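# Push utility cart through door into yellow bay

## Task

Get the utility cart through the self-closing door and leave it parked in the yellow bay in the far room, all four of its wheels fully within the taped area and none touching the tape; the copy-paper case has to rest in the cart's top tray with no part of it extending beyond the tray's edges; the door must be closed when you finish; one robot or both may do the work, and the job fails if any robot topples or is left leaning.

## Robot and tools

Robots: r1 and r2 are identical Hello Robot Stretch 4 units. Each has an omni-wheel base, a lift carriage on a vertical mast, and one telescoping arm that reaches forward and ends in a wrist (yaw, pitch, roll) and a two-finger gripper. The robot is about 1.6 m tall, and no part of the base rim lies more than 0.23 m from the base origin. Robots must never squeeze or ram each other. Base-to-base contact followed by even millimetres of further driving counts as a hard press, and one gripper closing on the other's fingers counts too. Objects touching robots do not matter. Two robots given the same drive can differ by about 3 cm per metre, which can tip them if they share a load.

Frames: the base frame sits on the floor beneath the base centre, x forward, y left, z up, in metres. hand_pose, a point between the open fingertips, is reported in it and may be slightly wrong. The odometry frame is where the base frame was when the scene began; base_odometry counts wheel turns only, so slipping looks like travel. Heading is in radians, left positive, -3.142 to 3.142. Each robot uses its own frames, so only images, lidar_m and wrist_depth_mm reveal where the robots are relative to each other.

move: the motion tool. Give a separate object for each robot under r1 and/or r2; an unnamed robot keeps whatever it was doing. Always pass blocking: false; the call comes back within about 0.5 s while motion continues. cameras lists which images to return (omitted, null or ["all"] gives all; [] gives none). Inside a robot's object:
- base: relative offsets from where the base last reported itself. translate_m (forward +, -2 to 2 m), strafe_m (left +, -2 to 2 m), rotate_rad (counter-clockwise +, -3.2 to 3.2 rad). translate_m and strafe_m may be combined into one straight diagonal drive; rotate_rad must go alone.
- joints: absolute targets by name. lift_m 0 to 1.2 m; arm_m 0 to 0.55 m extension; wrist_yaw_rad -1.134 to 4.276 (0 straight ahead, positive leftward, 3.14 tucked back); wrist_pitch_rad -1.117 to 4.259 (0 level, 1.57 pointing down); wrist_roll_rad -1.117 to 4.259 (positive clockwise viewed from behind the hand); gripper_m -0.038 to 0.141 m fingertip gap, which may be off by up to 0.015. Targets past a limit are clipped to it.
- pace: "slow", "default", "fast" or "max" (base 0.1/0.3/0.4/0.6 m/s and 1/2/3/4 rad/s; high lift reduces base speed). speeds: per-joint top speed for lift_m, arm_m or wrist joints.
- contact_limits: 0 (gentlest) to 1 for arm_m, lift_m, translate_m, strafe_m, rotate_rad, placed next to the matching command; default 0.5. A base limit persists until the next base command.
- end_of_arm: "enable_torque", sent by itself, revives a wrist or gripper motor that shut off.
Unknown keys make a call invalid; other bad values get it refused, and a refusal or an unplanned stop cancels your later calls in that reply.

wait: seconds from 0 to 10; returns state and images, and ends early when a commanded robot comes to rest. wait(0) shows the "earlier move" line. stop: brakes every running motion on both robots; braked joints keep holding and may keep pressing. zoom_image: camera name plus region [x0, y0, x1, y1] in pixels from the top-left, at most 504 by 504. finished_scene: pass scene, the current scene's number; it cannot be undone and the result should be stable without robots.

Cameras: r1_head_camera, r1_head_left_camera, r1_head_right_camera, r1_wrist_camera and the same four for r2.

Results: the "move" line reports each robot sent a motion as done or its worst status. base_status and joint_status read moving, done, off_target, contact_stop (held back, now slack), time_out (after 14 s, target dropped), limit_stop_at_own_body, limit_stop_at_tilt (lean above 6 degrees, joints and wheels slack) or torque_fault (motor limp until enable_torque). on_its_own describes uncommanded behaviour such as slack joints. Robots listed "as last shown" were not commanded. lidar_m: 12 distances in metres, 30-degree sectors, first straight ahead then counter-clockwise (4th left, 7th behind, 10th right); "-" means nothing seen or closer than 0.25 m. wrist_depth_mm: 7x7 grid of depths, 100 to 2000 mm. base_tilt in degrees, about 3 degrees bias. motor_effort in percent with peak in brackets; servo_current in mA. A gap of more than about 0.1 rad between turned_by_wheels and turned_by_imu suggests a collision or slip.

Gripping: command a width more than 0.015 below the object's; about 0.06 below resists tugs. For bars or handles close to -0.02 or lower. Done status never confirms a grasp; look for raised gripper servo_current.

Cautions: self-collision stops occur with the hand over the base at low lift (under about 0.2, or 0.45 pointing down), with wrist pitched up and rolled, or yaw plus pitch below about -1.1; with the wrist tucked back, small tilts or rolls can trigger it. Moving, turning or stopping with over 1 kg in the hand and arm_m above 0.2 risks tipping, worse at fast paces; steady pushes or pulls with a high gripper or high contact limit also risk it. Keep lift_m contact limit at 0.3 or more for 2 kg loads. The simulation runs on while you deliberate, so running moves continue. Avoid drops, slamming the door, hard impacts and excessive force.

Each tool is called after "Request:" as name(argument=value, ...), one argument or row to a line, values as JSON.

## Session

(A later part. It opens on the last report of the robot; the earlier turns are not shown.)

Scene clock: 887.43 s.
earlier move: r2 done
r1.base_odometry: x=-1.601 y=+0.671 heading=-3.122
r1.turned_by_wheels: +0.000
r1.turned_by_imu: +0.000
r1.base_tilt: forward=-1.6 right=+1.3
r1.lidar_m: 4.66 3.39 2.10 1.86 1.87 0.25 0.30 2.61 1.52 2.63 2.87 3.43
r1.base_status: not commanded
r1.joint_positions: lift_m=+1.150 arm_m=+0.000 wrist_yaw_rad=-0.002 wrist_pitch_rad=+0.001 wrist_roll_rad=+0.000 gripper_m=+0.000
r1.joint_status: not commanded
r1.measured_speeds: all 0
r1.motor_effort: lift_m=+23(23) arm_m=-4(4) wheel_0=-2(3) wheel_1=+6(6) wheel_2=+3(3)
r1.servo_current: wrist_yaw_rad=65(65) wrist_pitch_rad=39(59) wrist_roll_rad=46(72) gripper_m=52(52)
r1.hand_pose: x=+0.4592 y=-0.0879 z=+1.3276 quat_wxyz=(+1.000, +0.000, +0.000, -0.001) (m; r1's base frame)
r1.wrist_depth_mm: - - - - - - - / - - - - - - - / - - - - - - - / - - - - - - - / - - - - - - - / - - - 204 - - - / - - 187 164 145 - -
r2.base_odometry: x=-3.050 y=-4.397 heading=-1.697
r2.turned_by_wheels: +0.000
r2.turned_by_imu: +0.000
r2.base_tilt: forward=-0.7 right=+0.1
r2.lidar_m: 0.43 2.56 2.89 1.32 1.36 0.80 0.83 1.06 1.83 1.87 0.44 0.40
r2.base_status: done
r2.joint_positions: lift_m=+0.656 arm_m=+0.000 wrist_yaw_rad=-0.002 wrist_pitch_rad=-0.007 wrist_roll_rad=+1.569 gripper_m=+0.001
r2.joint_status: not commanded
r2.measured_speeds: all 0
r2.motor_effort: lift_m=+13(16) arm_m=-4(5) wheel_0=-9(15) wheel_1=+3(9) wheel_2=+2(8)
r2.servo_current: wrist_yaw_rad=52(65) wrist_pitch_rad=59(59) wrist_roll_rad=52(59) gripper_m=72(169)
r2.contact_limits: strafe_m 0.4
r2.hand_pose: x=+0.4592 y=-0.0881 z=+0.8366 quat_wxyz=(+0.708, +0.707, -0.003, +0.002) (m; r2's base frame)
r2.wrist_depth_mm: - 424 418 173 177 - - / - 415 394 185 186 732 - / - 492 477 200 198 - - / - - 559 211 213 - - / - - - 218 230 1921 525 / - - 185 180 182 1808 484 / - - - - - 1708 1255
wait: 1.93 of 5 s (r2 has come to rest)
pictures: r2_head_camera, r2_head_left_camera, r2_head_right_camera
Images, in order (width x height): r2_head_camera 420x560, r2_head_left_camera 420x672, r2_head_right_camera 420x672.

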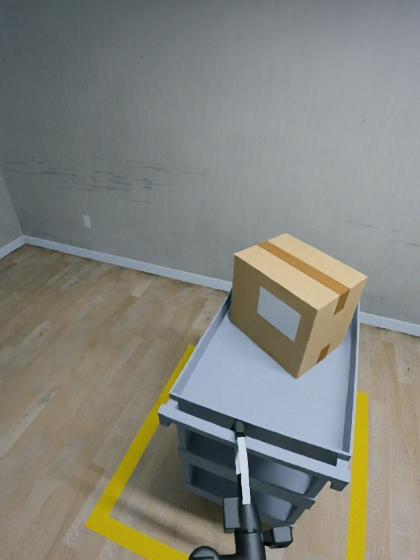

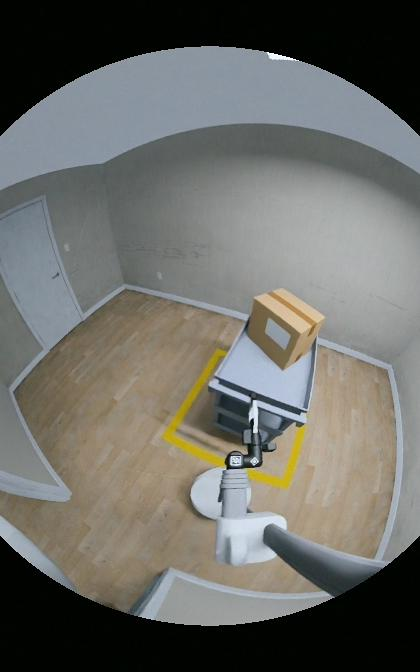

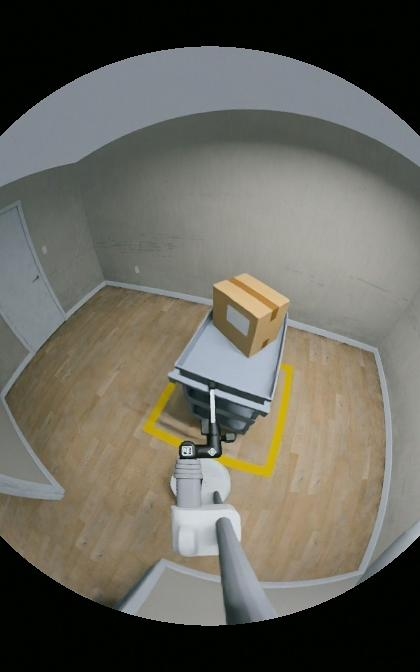

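Request:
move(
  blocking=false,
  r2={"joints":{"gripper_m":0.138}},
  cameras=[],
)

Request:
wait(
  seconds=2,
  cameras=[],
)

Request:
move(
  blocking=false,
  r2={"base":{"translate_m":-0.2},"pace":"slow"},
  cameras=[],
)

Request:
wait(
  seconds=5,
  cameras=["r2_head_camera","r2_head_left_camera"],
)

Request:
move(
  blocking=false,
  r2={"base":{"strafe_m":0.5}},
  cameras=[],
)

Request:
wait(
  seconds=5,
  cameras=["r2_head_camera","r2_head_left_camera","r2_head_right_camera"],
)

Scene clock: 901.57 s.
move: r2 moving
r1: as last shown
r1.lidar_m: 4.65 3.40 2.11 1.86 1.88 0.25 0.30 2.61 1.53 2.61 2.85 3.43
r1.motor_effort: lift_m=+23(23) arm_m=-4(4) wheel_0=-2(2) wheel_1=+5(6) wheel_2=+3(3)
r1.servo_current: wrist_yaw_rad=52(52) wrist_pitch_rad=39(46) wrist_roll_rad=39(59) gripper_m=39(46)
r2.base_odometry: x=-3.050 y=-4.396 heading=-1.696
r2.turned_by_wheels: +0.000
r2.turned_by_imu: +0.001
r2.base_tilt: forward=-0.7 right=+0.1
r2.lidar_m: 0.43 2.58 2.87 1.33 1.31 0.81 0.83 1.08 1.83 1.87 0.44 0.38
r2.base_status: not commanded
r2.joint_positions: lift_m=+0.656 arm_m=+0.000 wrist_yaw_rad=-0.002 wrist_pitch_rad=-0.007 wrist_roll_rad=+1.569 gripper_m=+0.020
r2.joint_status: gripper_m moving
r2.measured_speeds: translate_m=+0.000 strafe_m=+0.000 rotate_rad=+0.001 lift_m=+0.000 arm_m=+0.000 wrist_yaw_rad=+0.000 wrist_pitch_rad=+0.000 wrist_roll_rad=+0.000
r2.motor_effort: lift_m=+13(13) arm_m=-5(5) wheel_0=-7(9) wheel_1=+3(3) wheel_2=+2(2)
r2.servo_current: wrist_yaw_rad=46(52) wrist_pitch_rad=46(52) wrist_roll_rad=46(59) gripper_m=111(111)
r2.contact_limits: strafe_m 0.4
r2.hand_pose: x=+0.4592 y=-0.0881 z=+0.8366 quat_wxyz=(+0.708, +0.707, -0.003, +0.002) (m; r2's base frame)
r2.wrist_depth_mm: - 424 407 177 179 - - / - 418 397 186 187 - - / - 500 462 199 204 - - / - - 564 213 216 - - / - - - 227 236 1808 530 / - - 188 183 186 1863 484 / - - - - - 1863 1205
pictures: none
No camera images: "cameras" was empty.

Scene clock: 903.33 s.
earlier move: r2 done
r1.base_odometry: x=-1.601 y=+0.671 heading=-3.122
r1.turned_by_wheels: +0.000
r1.turned_by_imu: +0.000
r1.base_tilt: forward=-1.6 right=+1.3
r1.lidar_m: 4.63 3.42 2.10 1.86 1.88 0.25 0.28 2.60 1.53 2.61 2.85 3.43
r1.base_status: not commanded
r1.joint_positions: lift_m=+1.150 arm_m=+0.000 wrist_yaw_rad=-0.002 wrist_pitch_rad=+0.001 wrist_roll_rad=+0.000 gripper_m=+0.000
r1.joint_status: not commanded
r1.measured_speeds: all 0
r1.motor_effort: lift_m=+23(23) arm_m=-4(4) wheel_0=-2(3) wheel_1=+6(6) wheel_2=+3(3)
r1.servo_current: wrist_yaw_rad=39(72) wrist_pitch_rad=46(52) wrist_roll_rad=52(72) gripper_m=39(46)
r1.hand_pose: x=+0.4592 y=-0.0879 z=+1.3276 quat_wxyz=(+1.000, +0.000, +0.000, -0.001) (m; r1's base frame)
r1.wrist_depth_mm: - - - - - - - / - - - - - - - / - - - - - - - / - - - - - - - / - - - - - - - / - - - 204 - - - / - - 188 164 145 - -
r2.base_odometry: x=-3.050 y=-4.396 heading=-1.696
r2.turned_by_wheels: +0.000
r2.turned_by_imu: +0.000
r2.base_tilt: forward=-0.7 right=+0.1
r2.lidar_m: 0.46 2.55 2.87 1.31 1.32 0.80 0.84 1.07 1.84 1.87 2.14 0.39
r2.base_status: not commanded
r2.joint_positions: lift_m=+0.656 arm_m=+0.000 wrist_yaw_rad=-0.002 wrist_pitch_rad=-0.002 wrist_roll_rad=+1.569 gripper_m=+0.138
r2.joint_status: all done
r2.measured_speeds: all 0
r2.motor_effort: lift_m=+14(14) arm_m=-5(5) wheel_0=-5(9) wheel_1=+3(4) wheel_2=+2(3)
r2.servo_current: wrist_yaw_rad=39(52) wrist_pitch_rad=46(52) wrist_roll_rad=52(59) gripper_m=52(130)
r2.contact_limits: strafe_m 0.4
r2.hand_pose: x=+0.4592 y=-0.0881 z=+0.8350 quat_wxyz=(+0.708, +0.707, -0.001, +0.000) (m; r2's base frame)
r2.wrist_depth_mm: - 410 122 178 178 - - / - 418 134 190 190 - - / - 500 144 204 - - - / - - 158 221 - - - / - - 169 235 - 1576 - / - - 178 251 197 484 452 / - - - - - 1808 1160
wait: 1.77 of 2 s (r2 has come to rest)
pictures: none
No camera images: "cameras" was empty.

Scene clock: 903.83 s.
move: r2 moving
r1: as last shown
r1.lidar_m: 4.65 3.43 2.10 1.88 1.87 0.25 0.32 2.58 1.53 2.60 2.88 3.42
r1.motor_effort: lift_m=+23(23) arm_m=-4(4) wheel_0=-2(2) wheel_1=+5(6) wheel_2=+3(3)
r1.servo_current: wrist_yaw_rad=39(65) wrist_pitch_rad=39(52) wrist_roll_rad=46(65) gripper_m=46(46)
r1.wrist_depth_mm: - - - - - - - / - - - - - - - / - - - - - - - / - - - - - - - / - - - - - - - / - - - 202 - - - / - - 187 164 145 - -
r2.base_odometry: x=-3.048 y=-4.384 heading=-1.697
r2.turned_by_wheels: +0.000
r2.turned_by_imu: +0.000
r2.base_tilt: forward=-0.7 right=+0.0
r2.lidar_m: 0.46 2.59 2.85 1.33 1.33 0.80 0.84 1.04 1.84 1.88 2.17 0.40
r2.base_status: translate_m moving
r2.joint_positions: lift_m=+0.656 arm_m=+0.000 wrist_yaw_rad=-0.002 wrist_pitch_rad=-0.001 wrist_roll_rad=+1.569 gripper_m=+0.138
r2.joint_status: not commanded
r2.measured_speeds: translate_m=-0.049 strafe_m=+0.000 rotate_rad=-0.001 lift_m=+0.000 arm_m=+0.000 wrist_yaw_rad=+0.000 wrist_pitch_rad=+0.000 wrist_roll_rad=+0.000
r2.motor_effort: lift_m=+14(14) arm_m=-5(5) wheel_0=-5(10) wheel_1=-6(7) wheel_2=+9(10)
r2.servo_current: wrist_yaw_rad=39(59) wrist_pitch_rad=39(52) wrist_roll_rad=52(59) gripper_m=52(52)
r2.hand_pose: x=+0.4592 y=-0.0881 z=+0.8350 quat_wxyz=(+0.708, +0.707, -0.001, +0.000) (m; r2's base frame)
r2.wrist_depth_mm: - 427 133 187 187 - - / - 427 145 200 - 778 - / - 512 156 214 - - - / - - 167 231 - - - / - - 224 250 - 1661 - / - - 194 265 211 496 455 / - - - - - 1708 410
pictures: none
No camera images: "cameras" was empty.

Scene clock: 906.60 s.
earlier move: r2 done
r1.base_odometry: x=-1.601 y=+0.671 heading=-3.122
r1.turned_by_wheels: +0.000
r1.turned_by_imu: +0.000
r1.base_tilt: forward=-1.6 right=+1.3
r1.lidar_m: 4.65 3.40 2.11 1.86 1.87 0.25 0.30 2.59 1.53 2.63 2.87 3.42
r1.base_status: not commanded
r1.joint_positions: lift_m=+1.150 arm_m=+0.000 wrist_yaw_rad=-0.002 wrist_pitch_rad=+0.001 wrist_roll_rad=+0.000 gripper_m=+0.000
r1.joint_status: not commanded
r1.measured_speeds: all 0
r1.motor_effort: lift_m=+23(23) arm_m=-4(4) wheel_0=-2(3) wheel_1=+6(6) wheel_2=+3(3)
r1.servo_current: wrist_yaw_rad=59(65) wrist_pitch_rad=46(52) wrist_roll_rad=52(65) gripper_m=46(52)
r1.hand_pose: x=+0.4592 y=-0.0879 z=+1.3276 quat_wxyz=(+1.000, +0.000, +0.000, -0.001) (m; r1's base frame)
r1.wrist_depth_mm: - - - - - - - / - - - - - - - / - - - - - - - / - - - - - - - / - - - - - - - / - - - 203 - - - / - - 187 165 145 - -
r2.base_odometry: x=-3.025 y=-4.198 heading=-1.696
r2.turned_by_wheels: +0.000
r2.turned_by_imu: +0.000
r2.base_tilt: forward=-0.7 right=+0.1
r2.lidar_m: 0.60 2.82 2.95 1.29 3.81 0.62 0.63 0.83 1.75 1.79 2.26 0.57
r2.base_status: done
r2.joint_positions: lift_m=+0.656 arm_m=+0.000 wrist_yaw_rad=-0.002 wrist_pitch_rad=-0.001 wrist_roll_rad=+1.569 gripper_m=+0.138
r2.joint_status: not commanded
r2.measured_speeds: all 0
r2.motor_effort: lift_m=+14(14) arm_m=-5(5) wheel_0=-3(10) wheel_1=-3(8) wheel_2=+5(10)
r2.servo_current: wrist_yaw_rad=52(65) wrist_pitch_rad=46(52) wrist_roll_rad=59(59) gripper_m=59(59)
r2.hand_pose: x=+0.4592 y=-0.0881 z=+0.8349 quat_wxyz=(+0.708, +0.707, -0.001, +0.000) (m; r2's base frame)
r2.wrist_depth_mm: - - 668 336 - - - / - - 603 359 - - - / - - 661 384 - - 394 / - - - 415 - - 421 / - - - 449 - - 459 / - - - 418 521 488 517 / - - - - - 1808 1160
wait: 2.77 of 5 s (r2 has come to rest)
pictures: r2_head_camera, r2_head_left_camera
Images, in order (width x height): r2_head_camera 420x560, r2_head_left_camera 420x672.

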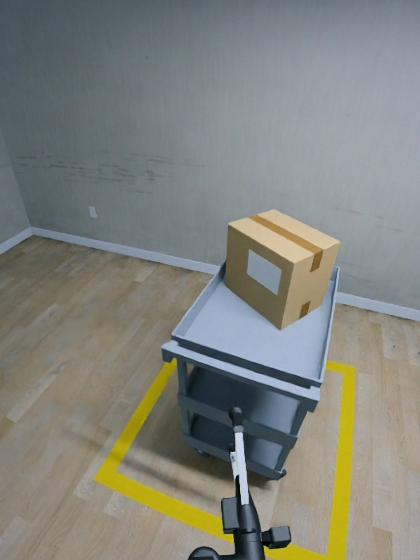

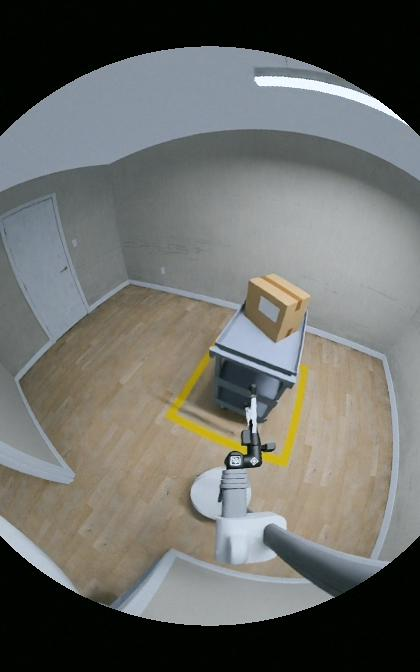

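Scene clock: 907.10 s.
move: r2 moving
r1: as last shown
r1.lidar_m: 4.66 3.39 2.08 1.84 1.89 0.25 0.28 2.60 1.53 2.60 2.85 3.44
r1.motor_effort: lift_m=+23(23) arm_m=-4(4) wheel_0=-2(2) wheel_1=+6(6) wheel_2=+3(3)
r1.servo_current: wrist_yaw_rad=59(78) wrist_pitch_rad=39(46) wrist_roll_rad=52(52) gripper_m=39(46)
r1.wrist_depth_mm: - - - - - - - / - - - - - - - / - - - - - - - / - - - - - - - / - - - - - - - / - - - 204 - - - / - - 188 164 145 - -
r2.base_odometry: x=-2.989 y=-4.203 heading=-1.696
r2.turned_by_wheels: +0.000
r2.turned_by_imu: +0.000
r2.base_tilt: forward=-0.6 right=+0.0
r2.lidar_m: 0.61 2.80 2.95 1.22 3.77 0.59 0.62 0.82 1.77 1.82 2.33 0.58
r2.base_status: strafe_m moving
r2.joint_positions: lift_m=+0.656 arm_m=+0.000 wrist_yaw_rad=-0.002 wrist_pitch_rad=-0.001 wrist_roll_rad=+1.569 gripper_m=+0.138
r2.joint_status: not commanded
r2.measured_speeds: translate_m=+0.001 strafe_m=+0.141 rotate_rad=-0.004 lift_m=+0.000 arm_m=+0.000 wrist_yaw_rad=+0.000 wrist_pitch_rad=+0.000 wrist_roll_rad=+0.000
r2.motor_effort: lift_m=+14(14) arm_m=-4(5) wheel_0=-7(13) wheel_1=+11(11) wheel_2=+0(4)
r2.servo_current: wrist_yaw_rad=46(52) wrist_pitch_rad=46(46) wrist_roll_rad=46(65) gripper_m=46(59)
r2.hand_pose: x=+0.4592 y=-0.0881 z=+0.8349 quat_wxyz=(+0.708, +0.707, -0.001, +0.000) (m; r2's base frame)
r2.wrist_depth_mm: - - 654 347 - - - / - - 609 370 - - - / - - 699 399 - - 402 / - - - 418 - - 436 / - - - 462 - 484 473 / - - - 496 535 508 530 / - - - - - 1863 1160
pictures: none
No camera images: "cameras" was empty.

Scene clock: 909.60 s.
earlier move: r2 done
r1.base_odometry: x=-1.601 y=+0.671 heading=-3.122
r1.turned_by_wheels: +0.000
r1.turned_by_imu: +0.000
r1.base_tilt: forward=-1.6 right=+1.2
r1.lidar_m: 4.66 3.42 2.11 1.86 1.88 0.25 0.31 1.51 1.52 2.64 2.85 3.46
r1.base_status: not commanded
r1.joint_positions: lift_m=+1.150 arm_m=+0.000 wrist_yaw_rad=-0.002 wrist_pitch_rad=+0.001 wrist_roll_rad=+0.000 gripper_m=+0.000
r1.joint_status: not commanded
r1.measured_speeds: all 0
r1.motor_effort: lift_m=+23(23) arm_m=-4(4) wheel_0=-2(3) wheel_1=+6(6) wheel_2=+3(3)
r1.servo_current: wrist_yaw_rad=59(78) wrist_pitch_rad=46(46) wrist_roll_rad=46(78) gripper_m=46(52)
r1.hand_pose: x=+0.4592 y=-0.0879 z=+1.3276 quat_wxyz=(+1.000, +0.000, +0.000, -0.001) (m; r1's base frame)
r1.wrist_depth_mm: - - - - - - - / - - - - - - - / - - - - - - - / - - - - - - - / - - - - - - - / - - - 203 - - - / - - 187 164 145 - -
r2.base_odometry: x=-2.529 y=-4.261 heading=-1.696
r2.turned_by_wheels: +0.000
r2.turned_by_imu: +0.001
r2.base_tilt: forward=-0.7 right=+0.1
r2.lidar_m: 2.42 2.70 2.50 0.78 0.82 1.58 0.58 0.57 1.22 2.28 0.85 0.80
r2.base_status: done
r2.joint_positions: lift_m=+0.656 arm_m=+0.000 wrist_yaw_rad=-0.002 wrist_pitch_rad=-0.001 wrist_roll_rad=+1.569 gripper_m=+0.138
r2.joint_status: not commanded
r2.measured_speeds: all 0
r2.motor_effort: lift_m=+15(15) arm_m=-5(5) wheel_0=-2(13) wheel_1=+2(12) wheel_2=+0(4)
r2.servo_current: wrist_yaw_rad=46(59) wrist_pitch_rad=39(52) wrist_roll_rad=59(72) gripper_m=46(59)
r2.hand_pose: x=+0.4592 y=-0.0881 z=+0.8348 quat_wxyz=(+0.708, +0.707, -0.001, +0.000) (m; r2's base frame)
r2.wrist_depth_mm: - - - - - 1661 1118 / - - - - - 1756 1160 / - - - - - 1661 1255 / - - - - - 1708 1182 / - - - - - 1576 1160 / - - - - - 1366 1182 / - - - - - 1808 1160
wait: 2.50 of 5 s (r2 has come to rest)
pictures: r2_head_camera, r2_head_left_camera, r2_head_right_camera
Images, in order (width x height): r2_head_camera 420x560, r2_head_left_camera 420x672, r2_head_right_camera 420x672.

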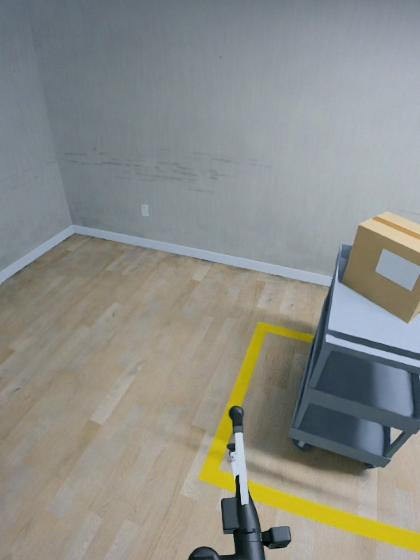

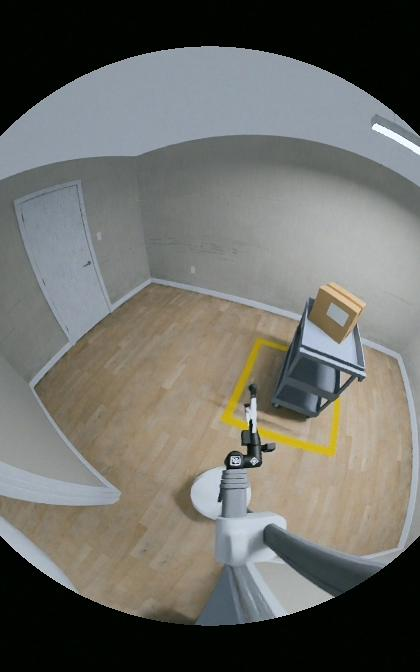

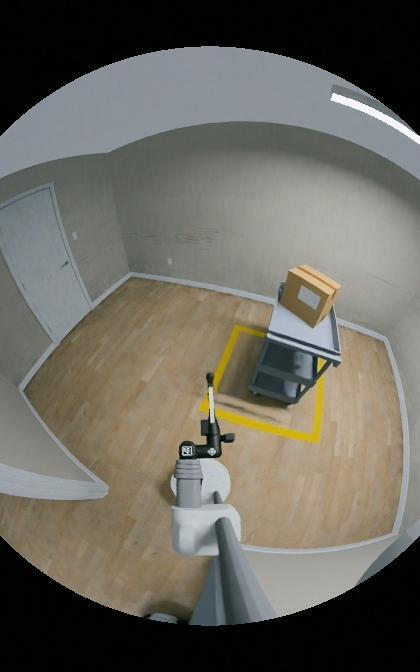

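Request:
move(
  blocking=false,
  r2={"base":{"translate_m":0.75,"strafe_m":0.3}},
  cameras=[],
)

Request:
wait(
  seconds=8,
  cameras=["r2_head_right_camera"],
)

Request:
move(
  blocking=false,
  r2={"base":{"rotate_rad":-1.7}},
  cameras=[],
)

Request:
wait(
  seconds=5,
  cameras=["r2_head_camera","r2_head_left_camera"],
)

Scene clock: 917.10 s.
move: r2 moving
r1: as last shown
r1.base_tilt: forward=-1.6 right=+1.3
r1.lidar_m: 4.65 3.40 2.10 1.85 1.89 0.25 0.31 1.55 1.52 2.62 2.84 3.45
r1.motor_effort: lift_m=+23(23) arm_m=-4(4) wheel_0=-2(3) wheel_1=+5(6) wheel_2=+3(3)
r1.servo_current: wrist_yaw_rad=52(65) wrist_pitch_rad=46(46) wrist_roll_rad=52(59) gripper_m=39(52)
r2.base_odometry: x=-2.520 y=-4.293 heading=-1.696
r2.turned_by_wheels: +0.000
r2.turned_by_imu: +0.001
r2.base_tilt: forward=-0.7 right=+0.1
r2.lidar_m: 2.40 2.68 2.48 0.78 0.81 1.58 0.60 0.60 1.30 2.28 0.84 0.78
r2.base_status: translate_m moving; strafe_m moving
r2.joint_positions: lift_m=+0.656 arm_m=+0.000 wrist_yaw_rad=-0.002 wrist_pitch_rad=-0.001 wrist_roll_rad=+1.569 gripper_m=+0.138
r2.joint_status: not commanded
r2.measured_speeds: translate_m=+0.122 strafe_m=+0.049 rotate_rad=-0.001 lift_m=+0.000 arm_m=+0.000 wrist_yaw_rad=+0.000 wrist_pitch_rad=+0.000 wrist_roll_rad=+0.000
r2.motor_effort: lift_m=+15(15) arm_m=-5(5) wheel_0=+5(7) wheel_1=+9(10) wheel_2=-11(13)
r2.servo_current: wrist_yaw_rad=39(59) wrist_pitch_rad=33(39) wrist_roll_rad=39(52) gripper_m=46(52)
r2.hand_pose: x=+0.4592 y=-0.0881 z=+0.8348 quat_wxyz=(+0.708, +0.707, -0.001, +0.000) (m; r2's base frame)
r2.wrist_depth_mm: - - - - - 1661 1138 / - - - - - 1661 1118 / - - - - - 1708 1160 / - - - - - 1708 1160 / - - - - - 1576 1182 / - - - - - 1397 1160 / - - - - - 1863 1160
pictures: none
No camera images: "cameras" was empty.

Scene clock: 920.70 s.
earlier move: r2 done
r1.base_odometry: x=-1.601 y=+0.671 heading=-3.122
r1.turned_by_wheels: +0.000
r1.turned_by_imu: +0.000
r1.base_tilt: forward=-1.6 right=+1.3
r1.lidar_m: 4.65 3.40 2.10 1.87 1.87 0.25 0.29 2.25 1.53 2.59 2.87 3.46
r1.base_status: not commanded
r1.joint_positions: lift_m=+1.150 arm_m=+0.000 wrist_yaw_rad=-0.002 wrist_pitch_rad=+0.001 wrist_roll_rad=+0.000 gripper_m=+0.000
r1.joint_status: not commanded
r1.measured_speeds: all 0
r1.motor_effort: lift_m=+23(23) arm_m=-4(4) wheel_0=-2(3) wheel_1=+5(6) wheel_2=+3(3)
r1.servo_current: wrist_yaw_rad=46(72) wrist_pitch_rad=46(52) wrist_roll_rad=39(65) gripper_m=39(52)
r1.hand_pose: x=+0.4592 y=-0.0879 z=+1.3276 quat_wxyz=(+1.000, +0.000, +0.000, -0.001) (m; r1's base frame)
r1.wrist_depth_mm: - - - - - - - / - - - - - - - / - - - - - - - / - - - - - - - / - - - - - - - / - - - 203 - - - / - - 188 164 145 - -
r2.base_odometry: x=-2.325 y=-5.042 heading=-1.696
r2.turned_by_wheels: +0.000
r2.turned_by_imu: +0.001
r2.base_tilt: forward=-0.7 right=+0.0
r2.lidar_m: 1.83 2.07 1.93 1.62 1.08 0.99 1.46 1.39 2.78 0.70 0.85 1.80
r2.base_status: done
r2.joint_positions: lift_m=+0.656 arm_m=+0.000 wrist_yaw_rad=-0.002 wrist_pitch_rad=-0.001 wrist_roll_rad=+1.569 gripper_m=+0.138
r2.joint_status: not commanded
r2.measured_speeds: all 0
r2.motor_effort: lift_m=+15(15) arm_m=-5(5) wheel_0=+3(9) wheel_1=+3(12) wheel_2=-4(14)
r2.servo_current: wrist_yaw_rad=46(59) wrist_pitch_rad=46(46) wrist_roll_rad=59(59) gripper_m=46(59)
r2.hand_pose: x=+0.4592 y=-0.0881 z=+0.8348 quat_wxyz=(+0.708, +0.707, -0.001, +0.000) (m; r2's base frame)
r2.wrist_depth_mm: - - - - - 1397 1138 / - - - - - 1464 1160 / - - - - - 1499 1182 / - - - - - 1576 1160 / - - - - - 1618 1160 / - 201 198 157 197 1397 1182 / - - - - - 1863 1182
wait: 3.60 of 8 s (r2 has come to rest)
pictures: r2_head_right_camera
Images, in order (width x height): r2_head_right_camera 420x672.

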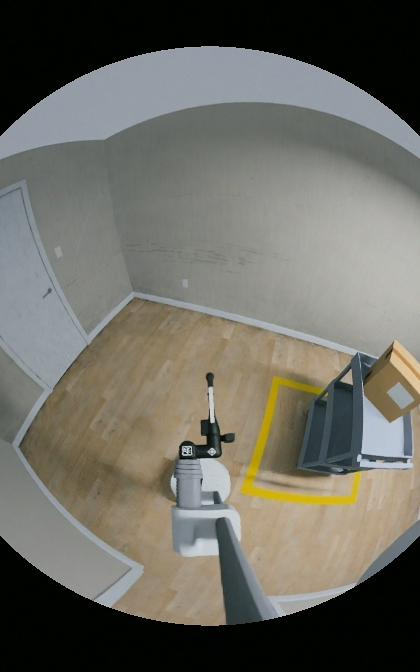

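Scene clock: 921.20 s.
move: r2 moving
r1: as last shown
r1.lidar_m: 4.66 3.39 2.11 1.87 1.88 0.25 0.31 2.25 1.50 2.62 2.86 3.44
r1.motor_effort: lift_m=+23(23) arm_m=-4(4) wheel_0=-1(2) wheel_1=+5(6) wheel_2=+3(3)
r1.servo_current: wrist_yaw_rad=59(59) wrist_pitch_rad=39(46) wrist_roll_rad=59(59) gripper_m=39(46)
r2.base_odometry: x=-2.325 y=-5.042 heading=-1.948
r2.turned_by_wheels: -0.252
r2.turned_by_imu: -0.244
r2.base_tilt: forward=-0.7 right=+0.0
r2.lidar_m: 1.80 2.00 1.95 1.91 1.27 1.01 1.06 1.37 1.74 0.71 0.71 1.81
r2.base_status: rotate_rad moving
r2.joint_positions: lift_m=+0.656 arm_m=+0.000 wrist_yaw_rad=-0.002 wrist_pitch_rad=-0.001 wrist_roll_rad=+1.569 gripper_m=+0.138
r2.joint_status: not commanded
r2.measured_speeds: translate_m=-0.002 strafe_m=+0.000 rotate_rad=-0.979 lift_m=+0.000 arm_m=+0.000 wrist_yaw_rad=+0.000 wrist_pitch_rad=+0.000 wrist_roll_rad=+0.000
r2.motor_effort: lift_m=+15(15) arm_m=-5(5) wheel_0=+5(10) wheel_1=+9(10) wheel_2=+10(10)
r2.servo_current: wrist_yaw_rad=39(52) wrist_pitch_rad=46(46) wrist_roll_rad=52(59) gripper_m=52(59)
r2.hand_pose: x=+0.4592 y=-0.0881 z=+0.8348 quat_wxyz=(+0.708, +0.707, -0.001, +0.000) (m; r2's base frame)
r2.wrist_depth_mm: - - - - - 1464 1138 / - - - - - 1499 1138 / - - - - - 1499 1160 / - - - - - 1537 1160 / - - - - - 1464 1182 / - 188 177 157 187 1397 1160 / - - - - - 1661 1160
pictures: none
No camera images: "cameras" was empty.

Scene clock: 922.83 s.
earlier move: r2 done
r1.base_odometry: x=-1.601 y=+0.671 heading=-3.122
r1.turned_by_wheels: +0.000
r1.turned_by_imu: +0.000
r1.base_tilt: forward=-1.6 right=+1.3
r1.lidar_m: 4.65 3.41 2.09 1.87 1.88 0.25 0.28 2.25 1.52 2.61 2.88 3.44
r1.base_status: not commanded
r1.joint_positions: lift_m=+1.150 arm_m=+0.000 wrist_yaw_rad=-0.002 wrist_pitch_rad=+0.001 wrist_roll_rad=+0.000 gripper_m=+0.000
r1.joint_status: not commanded
r1.measured_speeds: all 0
r1.motor_effort: lift_m=+23(23) arm_m=-4(4) wheel_0=-2(2) wheel_1=+5(6) wheel_2=+3(3)
r1.servo_current: wrist_yaw_rad=52(65) wrist_pitch_rad=46(46) wrist_roll_rad=39(65) gripper_m=39(46)
r1.hand_pose: x=+0.4592 y=-0.0879 z=+1.3276 quat_wxyz=(+1.000, +0.000, +0.000, -0.001) (m; r1's base frame)
r1.wrist_depth_mm: - - - - - - - / - - - - - - - / - - - - - - - / - - - - - - - / - - - - - - - / - - - 203 - - - / - - 187 164 145 - -
r2.base_odometry: x=-2.325 y=-5.042 heading=+2.888
r2.turned_by_wheels: -1.447
r2.turned_by_imu: -1.409
r2.base_tilt: forward=-0.7 right=+0.1
r2.lidar_m: 0.67 0.77 1.80 1.81 2.17 1.93 1.91 1.13 0.98 1.84 1.39 2.16
r2.base_status: done
r2.joint_positions: lift_m=+0.656 arm_m=+0.000 wrist_yaw_rad=-0.002 wrist_pitch_rad=-0.001 wrist_roll_rad=+1.569 gripper_m=+0.138
r2.joint_status: not commanded
r2.measured_speeds: all 0
r2.motor_effort: lift_m=+15(15) arm_m=-5(5) wheel_0=+4(11) wheel_1=+3(12) wheel_2=+5(11)
r2.servo_current: wrist_yaw_rad=39(59) wrist_pitch_rad=39(46) wrist_roll_rad=46(59) gripper_m=46(59)
r2.hand_pose: x=+0.4592 y=-0.0881 z=+0.8348 quat_wxyz=(+0.708, +0.707, -0.001, +0.000) (m; r2's base frame)
r2.wrist_depth_mm: - - - - - 1618 1138 / - - - - - 1708 1160 / - - - - - 1661 1160 / - - - - - 1708 1160 / - - - - - 866 917 / - - - 564 213 539 960 / - - - - - 492 496
wait: 1.63 of 5 s (r2 has come to rest)
pictures: r2_head_camera, r2_head_left_camera
Images, in order (width x height): r2_head_camera 420x560, r2_head_left_camera 420x672.

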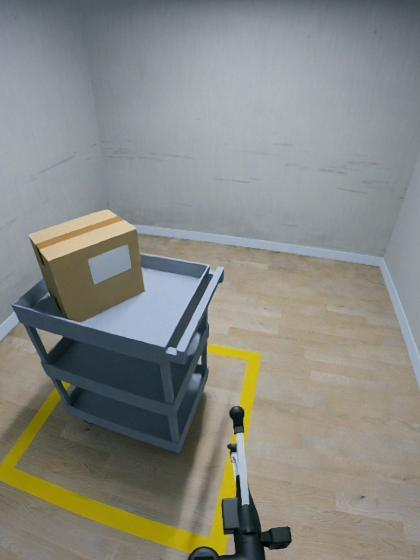

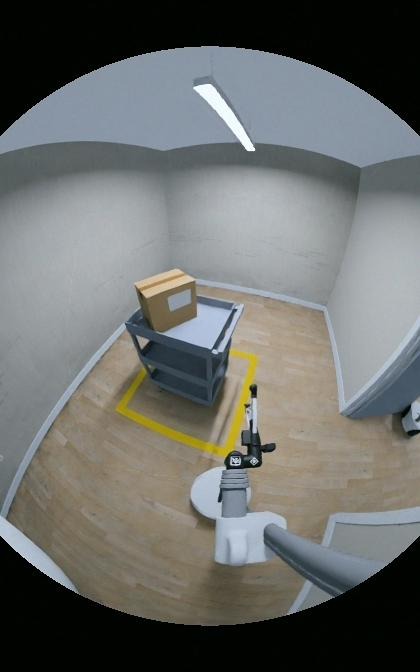

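Request:
zoom_image(
  camera="r2_head_camera",
  region=[0, 180, 280, 500],
)

Request:
move(
  blocking=false,
  r1={"base":{"translate_m":0.5},"pace":"slow"},
  r2={"base":{"translate_m":-0.25},"pace":"slow"},
  cameras=[],
)

Request:
wait(
  seconds=8,
  cameras=[],
)

Request:
wait(
  seconds=6,
  cameras=["r1_head_right_camera","r1_head_left_camera","r2_head_camera","r2_head_left_camera","r2_head_right_camera"],
)

Scaled by 1.575 from the camera's 420x560 image, which has a finer 1200x1600 frame.

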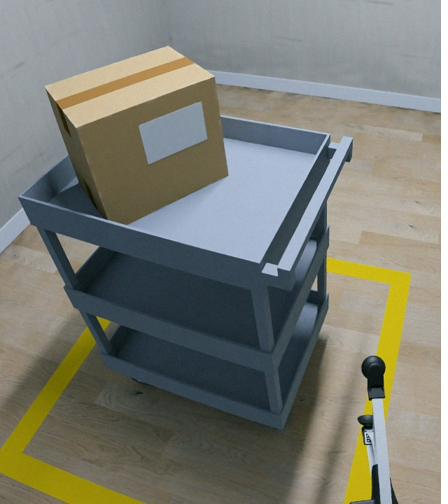

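Scene clock: 931.73 s.
move: r1 moving; r2 moving
r1.base_odometry: x=-1.613 y=+0.671 heading=-3.122
r1.turned_by_wheels: +0.000
r1.turned_by_imu: +0.000
r1.base_tilt: forward=-1.6 right=+1.3
r1.lidar_m: 4.62 3.39 2.11 1.86 1.88 0.25 0.30 2.27 1.52 2.66 2.85 3.45
r1.base_status: translate_m moving
r1.joint_positions: lift_m=+1.150 arm_m=+0.000 wrist_yaw_rad=-0.002 wrist_pitch_rad=+0.001 wrist_roll_rad=+0.000 gripper_m=+0.000
r1.joint_status: not commanded
r1.measured_speeds: translate_m=+0.048 strafe_m=+0.000 rotate_rad=+0.000 lift_m=+0.000 arm_m=+0.000 wrist_yaw_rad=+0.000 wrist_pitch_rad=+0.000 wrist_roll_rad=+0.000
r1.motor_effort: lift_m=+23(23) arm_m=-4(4) wheel_0=+0(3) wheel_1=+6(9) wheel_2=-3(4)
r1.servo_current: wrist_yaw_rad=59(59) wrist_pitch_rad=39(46) wrist_roll_rad=52(59) gripper_m=39(46)
r1.hand_pose: x=+0.4592 y=-0.0879 z=+1.3276 quat_wxyz=(+1.000, +0.000, +0.000, -0.001) (m; r1's base frame)
r1.wrist_depth_mm: - - - - - - - / - - - - - - - / - - - - - - - / - - - - - - - / - - - - - - - / - - - 204 - - - / - - 187 164 145 - -
r2.base_odometry: x=-2.313 y=-5.045 heading=+2.888
r2.turned_by_wheels: +0.000
r2.turned_by_imu: +0.000
r2.base_tilt: forward=-0.7 right=+0.1
r2.lidar_m: 0.69 0.80 1.80 1.80 2.17 1.91 1.90 1.14 1.00 1.88 1.36 2.14
r2.base_status: translate_m moving
r2.joint_positions: lift_m=+0.656 arm_m=+0.000 wrist_yaw_rad=-0.002 wrist_pitch_rad=-0.001 wrist_roll_rad=+1.569 gripper_m=+0.138
r2.joint_status: not commanded
r2.measured_speeds: translate_m=-0.048 strafe_m=+0.000 rotate_rad=+0.000 lift_m=+0.000 arm_m=+0.000 wrist_yaw_rad=+0.000 wrist_pitch_rad=+0.000 wrist_roll_rad=+0.000
r2.motor_effort: lift_m=+15(15) arm_m=-5(5) wheel_0=-6(6) wheel_1=-5(5) wheel_2=+9(10)
r2.servo_current: wrist_yaw_rad=46(59) wrist_pitch_rad=46(52) wrist_roll_rad=39(59) gripper_m=52(59)
r2.hand_pose: x=+0.4592 y=-0.0881 z=+0.8348 quat_wxyz=(+0.708, +0.707, -0.001, +0.000) (m; r2's base frame)
r2.wrist_depth_mm: - - - - - 1618 1138 / - - - - - 1708 1138 / - - - - - 1661 1160 / - - - - - 1661 1182 / - - - - - 1397 946 / - - - 569 213 544 946 / - - - - - 504 496
pictures: none
No camera images: "cameras" was empty.

Scene clock: 935.00 s.
earlier move: r1 moving; r2 done
r1.base_odometry: x=-1.927 y=+0.664 heading=-3.122
r1.turned_by_wheels: +0.000
r1.turned_by_imu: +0.000
r1.base_tilt: forward=-1.6 right=+1.2
r1.lidar_m: 4.34 3.54 2.17 1.94 1.94 1.64 1.26 0.83 0.87 2.78 2.79 3.36
r1.base_status: translate_m moving
r1.joint_positions: lift_m=+1.150 arm_m=+0.000 wrist_yaw_rad=-0.002 wrist_pitch_rad=+0.001 wrist_roll_rad=+0.000 gripper_m=+0.000
r1.joint_status: not commanded
r1.measured_speeds: translate_m=+0.101 strafe_m=+0.000 rotate_rad=+0.001 lift_m=+0.000 arm_m=+0.000 wrist_yaw_rad=+0.000 wrist_pitch_rad=+0.000 wrist_roll_rad=+0.000
r1.motor_effort: lift_m=+23(23) arm_m=-4(4) wheel_0=+3(7) wheel_1=+3(9) wheel_2=-5(6)
r1.servo_current: wrist_yaw_rad=39(65) wrist_pitch_rad=39(46) wrist_roll_rad=46(72) gripper_m=46(52)
r1.hand_pose: x=+0.4592 y=-0.0879 z=+1.3276 quat_wxyz=(+1.000, +0.000, +0.000, -0.001) (m; r1's base frame)
r1.wrist_depth_mm: - - - - - - - / - - - - - - - / - - - - - - - / - - - - - - - / - - - - - - - / - - - 203 - - - / - - 188 164 145 - -
r2.base_odometry: x=-2.083 y=-5.105 heading=+2.888
r2.turned_by_wheels: +0.000
r2.turned_by_imu: +0.000
r2.base_tilt: forward=-0.7 right=+0.0
r2.lidar_m: 0.95 1.06 1.86 1.89 1.94 1.68 1.72 1.06 0.92 0.92 1.52 1.98
r2.base_status: done
r2.joint_positions: lift_m=+0.656 arm_m=+0.000 wrist_yaw_rad=-0.002 wrist_pitch_rad=-0.001 wrist_roll_rad=+1.569 gripper_m=+0.138
r2.joint_status: not commanded
r2.measured_speeds: all 0
r2.motor_effort: lift_m=+15(15) arm_m=-5(5) wheel_0=-5(10) wheel_1=-5(8) wheel_2=+6(10)
r2.servo_current: wrist_yaw_rad=46(65) wrist_pitch_rad=39(52) wrist_roll_rad=39(65) gripper_m=52(59)
r2.hand_pose: x=+0.4592 y=-0.0881 z=+0.8348 quat_wxyz=(+0.708, +0.707, -0.001, +0.000) (m; r2's base frame)
r2.wrist_depth_mm: - - - - - 1661 1138 / - - - - - 1708 1138 / - - - - - 1708 1182 / - - - - - 1661 1182 / - - - - - 1182 - / - - 1042 715 197 187 - / - - - - - - -
wait: 3.27 of 8 s (r2 has come to rest)
pictures: none
No camera images: "cameras" was empty.

Scene clock: 937.53 s.
earlier move: r1 done
r1.base_odometry: x=-2.100 y=+0.661 heading=-3.122
r1.turned_by_wheels: +0.000
r1.turned_by_imu: +0.000
r1.base_tilt: forward=-1.6 right=+1.3
r1.lidar_m: 4.15 3.58 2.21 1.95 1.97 1.81 1.57 1.56 1.97 2.76 2.76 3.33
r1.base_status: done
r1.joint_positions: lift_m=+1.150 arm_m=+0.000 wrist_yaw_rad=-0.002 wrist_pitch_rad=+0.001 wrist_roll_rad=+0.000 gripper_m=+0.000
r1.joint_status: not commanded
r1.measured_speeds: all 0
r1.motor_effort: lift_m=+23(23) arm_m=-4(4) wheel_0=+3(7) wheel_1=+4(9) wheel_2=-3(6)
r1.servo_current: wrist_yaw_rad=59(65) wrist_pitch_rad=39(52) wrist_roll_rad=46(72) gripper_m=46(52)
r1.hand_pose: x=+0.4592 y=-0.0879 z=+1.3276 quat_wxyz=(+1.000, +0.000, +0.000, -0.001) (m; r1's base frame)
r1.wrist_depth_mm: - - - - - - - / - - - - - - - / - - - - - - - / - - - - - - - / - - - - - - - / - - - 203 - - - / - - 187 164 145 - -
r2.base_odometry: x=-2.083 y=-5.105 heading=+2.888
r2.turned_by_wheels: +0.000
r2.turned_by_imu: +0.000
r2.base_tilt: forward=-0.7 right=+0.0
r2.lidar_m: 0.95 1.07 1.86 1.89 1.94 1.70 1.69 1.07 0.92 0.91 1.28 1.99
r2.base_status: done
r2.joint_positions: lift_m=+0.656 arm_m=+0.000 wrist_yaw_rad=-0.002 wrist_pitch_rad=-0.001 wrist_roll_rad=+1.569 gripper_m=+0.138
r2.joint_status: not commanded
r2.measured_speeds: all 0
r2.motor_effort: lift_m=+15(15) arm_m=-4(5) wheel_0=-4(10) wheel_1=-4(8) wheel_2=+6(10)
r2.servo_current: wrist_yaw_rad=33(65) wrist_pitch_rad=33(52) wrist_roll_rad=39(65) gripper_m=59(59)
r2.hand_pose: x=+0.4592 y=-0.0881 z=+0.8348 quat_wxyz=(+0.708, +0.707, -0.001, +0.000) (m; r2's base frame)
r2.wrist_depth_mm: - - - - - 1661 1160 / - - - - - 1661 1160 / - - - - - 1661 1182 / - - - - - 1708 1182 / - - - - - 1205 - / - - 1042 707 197 188 - / - - - - - - -
wait: 2.53 of 6 s (r1 has come to rest)
pictures: r1_head_left_camera, r1_head_right_camera, r2_head_camera, r2_head_left_camera, r2_head_right_camera
Images, in order (width x height): r1_head_left_camera 420x672, r1_head_right_camera 420x672, r2_head_camera 420x560, r2_head_left_camera 420x672, r2_head_right_camera 420x672.

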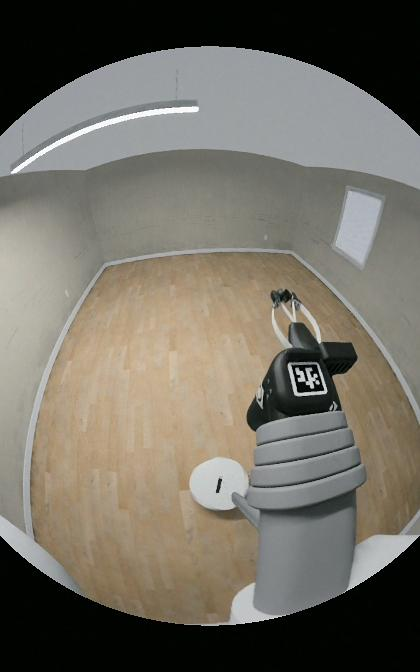

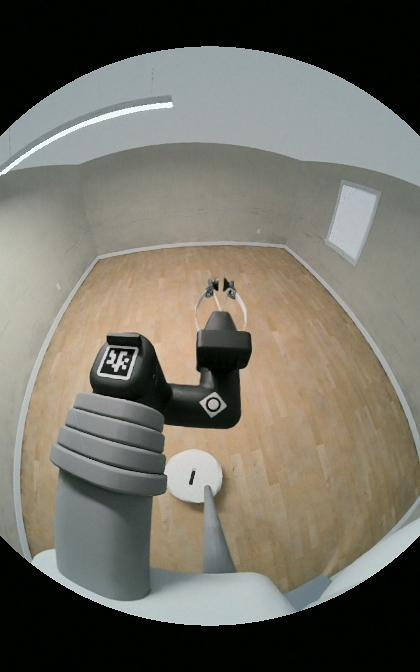

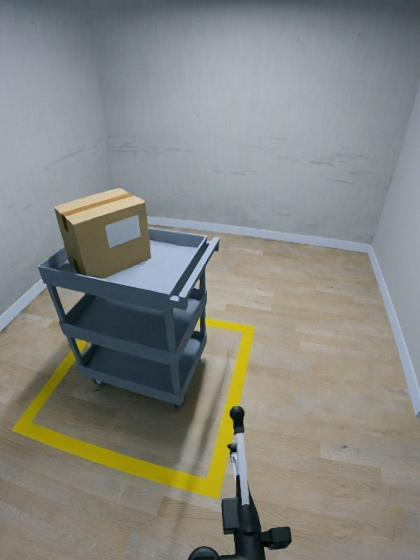

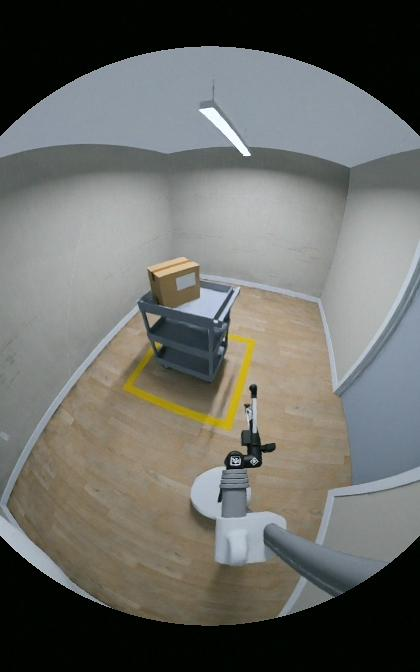

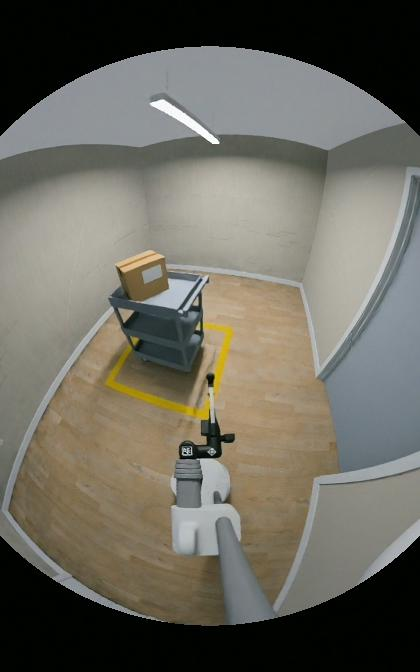

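Request:
move(
  blocking=false,
  r1={"base":{"rotate_rad":3.1}},
  r2={"base":{"rotate_rad":-0.8}},
  cameras=[],
)

Request:
wait(
  seconds=5,
  cameras=[],
)

Request:
wait(
  seconds=5,
  cameras=["r1_head_camera","r1_head_left_camera","r2_head_camera","r2_head_right_camera"],
)

Scene clock: 944.53 s.
move: r1 moving; r2 moving
r1.base_odometry: x=-2.100 y=+0.661 heading=-2.977
r1.turned_by_wheels: +0.144
r1.turned_by_imu: +0.145
r1.base_tilt: forward=-1.6 right=+1.3
r1.lidar_m: 4.16 2.96 2.05 1.96 2.02 1.71 1.59 1.66 2.22 2.76 2.83 3.67
r1.base_status: rotate_rad moving
r1.joint_positions: lift_m=+1.150 arm_m=+0.000 wrist_yaw_rad=-0.002 wrist_pitch_rad=+0.001 wrist_roll_rad=+0.000 gripper_m=+0.000
r1.joint_status: not commanded
r1.measured_speeds: translate_m=+0.001 strafe_m=+0.000 rotate_rad=+0.554 lift_m=+0.000 arm_m=+0.000 wrist_yaw_rad=+0.000 wrist_pitch_rad=+0.000 wrist_roll_rad=+0.000
r1.motor_effort: lift_m=+23(23) arm_m=-4(4) wheel_0=-7(7) wheel_1=-6(8) wheel_2=-5(7)
r1.servo_current: wrist_yaw_rad=46(65) wrist_pitch_rad=39(46) wrist_roll_rad=46(59) gripper_m=39(46)
r1.hand_pose: x=+0.4592 y=-0.0879 z=+1.3276 quat_wxyz=(+1.000, +0.000, +0.000, -0.001) (m; r1's base frame)
r1.wrist_depth_mm: - - - - - - - / - - - - - - - / - - - - - - - / - - - - - - - / - - - - - - - / - - - 202 - - - / - - 188 164 145 - -
r2.base_odometry: x=-2.083 y=-5.105 heading=+2.637
r2.turned_by_wheels: -0.251
r2.turned_by_imu: -0.244
r2.base_tilt: forward=-0.7 right=+0.0
r2.lidar_m: 1.06 0.95 1.93 1.86 1.97 1.73 1.69 1.28 0.95 0.91 1.08 1.49
r2.base_status: rotate_rad moving
r2.joint_positions: lift_m=+0.656 arm_m=+0.000 wrist_yaw_rad=-0.002 wrist_pitch_rad=-0.001 wrist_roll_rad=+1.569 gripper_m=+0.138
r2.joint_status: not commanded
r2.measured_speeds: translate_m=-0.001 strafe_m=+0.000 rotate_rad=-0.976 lift_m=+0.000 arm_m=+0.000 wrist_yaw_rad=+0.000 wrist_pitch_rad=+0.000 wrist_roll_rad=+0.000
r2.motor_effort: lift_m=+15(15) arm_m=-4(5) wheel_0=+11(11) wheel_1=+9(9) wheel_2=+9(11)
r2.servo_current: wrist_yaw_rad=46(52) wrist_pitch_rad=39(46) wrist_roll_rad=52(59) gripper_m=59(59)
r2.hand_pose: x=+0.4592 y=-0.0881 z=+0.8348 quat_wxyz=(+0.708, +0.707, -0.001, +0.000) (m; r2's base frame)
r2.wrist_depth_mm: - - - - - 1618 1138 / - - - - - 1661 1160 / - - - - - 1661 1182 / - - - - - 1708 1182 / - - - - - 1576 1182 / - - - - 1078 1042 1182 / - - - - - 1708 -
pictures: none
No camera images: "cameras" was empty.

Scene clock: 945.60 s.
earlier move: r1 moving; r2 done
r1.base_odometry: x=-2.100 y=+0.661 heading=-1.890
r1.turned_by_wheels: +1.088
r1.turned_by_imu: +1.093
r1.base_tilt: forward=-1.6 right=+1.3
r1.lidar_m: 2.06 1.95 2.03 1.67 1.59 1.68 2.29 2.77 2.84 3.87 4.16 2.87
r1.base_status: rotate_rad moving
r1.joint_positions: lift_m=+1.150 arm_m=+0.000 wrist_yaw_rad=-0.002 wrist_pitch_rad=+0.001 wrist_roll_rad=+0.000 gripper_m=+0.000
r1.joint_status: not commanded
r1.measured_speeds: translate_m=+0.000 strafe_m=-0.001 rotate_rad=+1.150 lift_m=+0.000 arm_m=+0.000 wrist_yaw_rad=+0.000 wrist_pitch_rad=+0.000 wrist_roll_rad=+0.000
r1.motor_effort: lift_m=+23(23) arm_m=-4(4) wheel_0=-7(10) wheel_1=-5(8) wheel_2=-5(7)
r1.servo_current: wrist_yaw_rad=46(65) wrist_pitch_rad=39(46) wrist_roll_rad=59(65) gripper_m=46(52)
r1.hand_pose: x=+0.4592 y=-0.0879 z=+1.3276 quat_wxyz=(+1.000, +0.000, +0.000, -0.001) (m; r1's base frame)
r1.wrist_depth_mm: - - - - - - - / - - - - - - - / - - - - - - - / - - - - - - - / - - - - - - - / - - 187 203 - - - / - 132 166 164 145 - -
r2.base_odometry: x=-2.083 y=-5.105 heading=+2.088
r2.turned_by_wheels: -0.548
r2.turned_by_imu: -0.534
r2.base_tilt: forward=-0.7 right=+0.1
r2.lidar_m: 1.46 1.07 0.94 1.34 1.86 1.98 1.75 1.68 1.28 0.96 0.91 1.07
r2.base_status: done
r2.joint_positions: lift_m=+0.656 arm_m=+0.000 wrist_yaw_rad=-0.002 wrist_pitch_rad=-0.001 wrist_roll_rad=+1.569 gripper_m=+0.138
r2.joint_status: not commanded
r2.measured_speeds: all 0
r2.motor_effort: lift_m=+15(15) arm_m=-5(5) wheel_0=+3(11) wheel_1=+2(9) wheel_2=+2(11)
r2.servo_current: wrist_yaw_rad=52(65) wrist_pitch_rad=39(46) wrist_roll_rad=46(59) gripper_m=46(59)
r2.hand_pose: x=+0.4592 y=-0.0881 z=+0.8348 quat_wxyz=(+0.708, +0.707, -0.001, +0.000) (m; r2's base frame)
r2.wrist_depth_mm: - - - - - - - / - - - - - - - / - - - - - - 1160 / - - - - - 1464 1160 / - - - - - 1499 1182 / - - - - - 1397 1182 / - - - - - 1863 1182
wait: 1.07 of 5 s (r2 has come to rest)
pictures: none
No camera images: "cameras" was empty.

Scene clock: 948.00 s.
earlier move: r1 done
r1.base_odometry: x=-2.100 y=+0.661 heading=-0.022
r1.turned_by_wheels: +1.868
r1.turned_by_imu: +1.878
r1.base_tilt: forward=-1.6 right=+1.3
r1.lidar_m: 1.59 1.61 1.87 2.74 2.74 3.21 4.22 3.97 2.33 1.97 1.97 1.87
r1.base_status: done
r1.joint_positions: lift_m=+1.150 arm_m=+0.000 wrist_yaw_rad=-0.002 wrist_pitch_rad=+0.001 wrist_roll_rad=+0.000 gripper_m=+0.000
r1.joint_status: not commanded
r1.measured_speeds: all 0
r1.motor_effort: lift_m=+23(23) arm_m=-4(4) wheel_0=-2(10) wheel_1=-1(8) wheel_2=-2(7)
r1.servo_current: wrist_yaw_rad=46(65) wrist_pitch_rad=39(52) wrist_roll_rad=52(72) gripper_m=39(52)
r1.hand_pose: x=+0.4592 y=-0.0879 z=+1.3276 quat_wxyz=(+1.000, +0.000, +0.000, -0.001) (m; r1's base frame)
r1.wrist_depth_mm: - - - - - - - / - - - - - - - / - - - - - - - / - - - - - - - / - - - - - - - / - - 186 202 175 - - / - 132 158 145 135 - -
r2.base_odometry: x=-2.083 y=-5.105 heading=+2.088
r2.turned_by_wheels: +0.000
r2.turned_by_imu: +0.000
r2.base_tilt: forward=-0.6 right=+0.1
r2.lidar_m: 1.50 1.09 0.93 1.35 1.87 1.98 1.78 1.68 1.29 0.95 0.92 1.05
r2.base_status: done
r2.joint_positions: lift_m=+0.656 arm_m=+0.000 wrist_yaw_rad=-0.002 wrist_pitch_rad=-0.001 wrist_roll_rad=+1.569 gripper_m=+0.138
r2.joint_status: not commanded
r2.measured_speeds: all 0
r2.motor_effort: lift_m=+15(15) arm_m=-5(5) wheel_0=+3(11) wheel_1=+2(9) wheel_2=+2(11)
r2.servo_current: wrist_yaw_rad=52(65) wrist_pitch_rad=46(52) wrist_roll_rad=33(59) gripper_m=52(65)
r2.hand_pose: x=+0.4592 y=-0.0881 z=+0.8348 quat_wxyz=(+0.708, +0.707, -0.001, +0.000) (m; r2's base frame)
r2.wrist_depth_mm: - - - - - - - / - - - - - - - / - - - - - - 1160 / - - - - - 1464 1160 / - - - - - 1499 1160 / - - - - - 1366 1182 / - - - - - 1808 1160
wait: 2.40 of 5 s (r1 has come to rest)
pictures: r1_head_camera, r1_head_left_camera, r2_head_camera, r2_head_right_camera
Images, in order (width x height): r1_head_camera 420x560, r1_head_left_camera 420x672, r2_head_camera 420x560, r2_head_right_camera 420x672.

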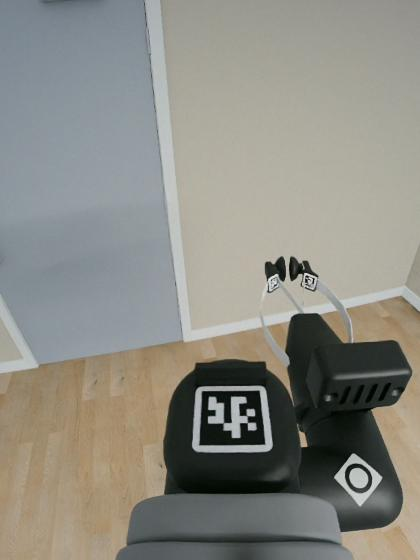

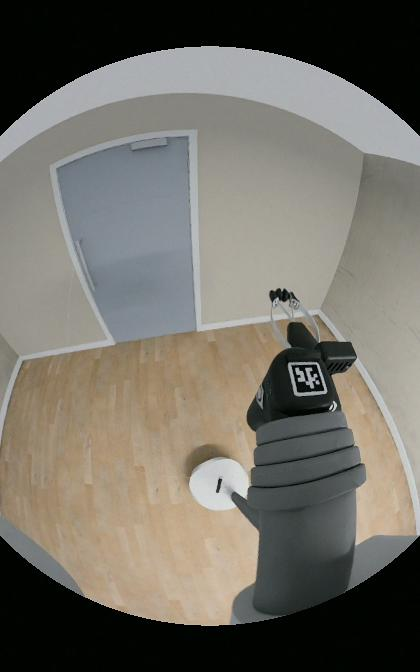

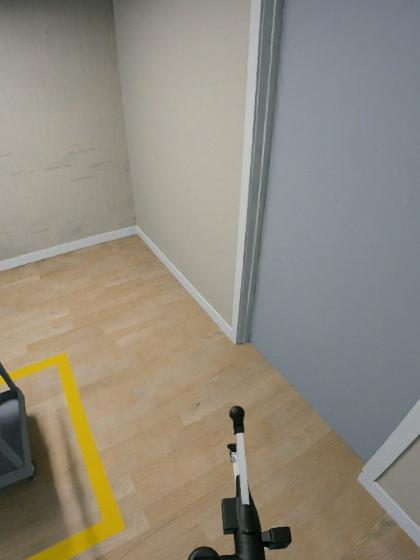

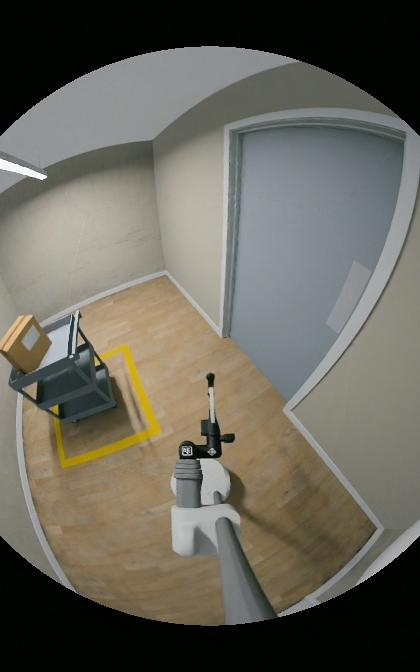

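Request:
finished_scene(
  scene=1,
)

The scene is finished: the task was done.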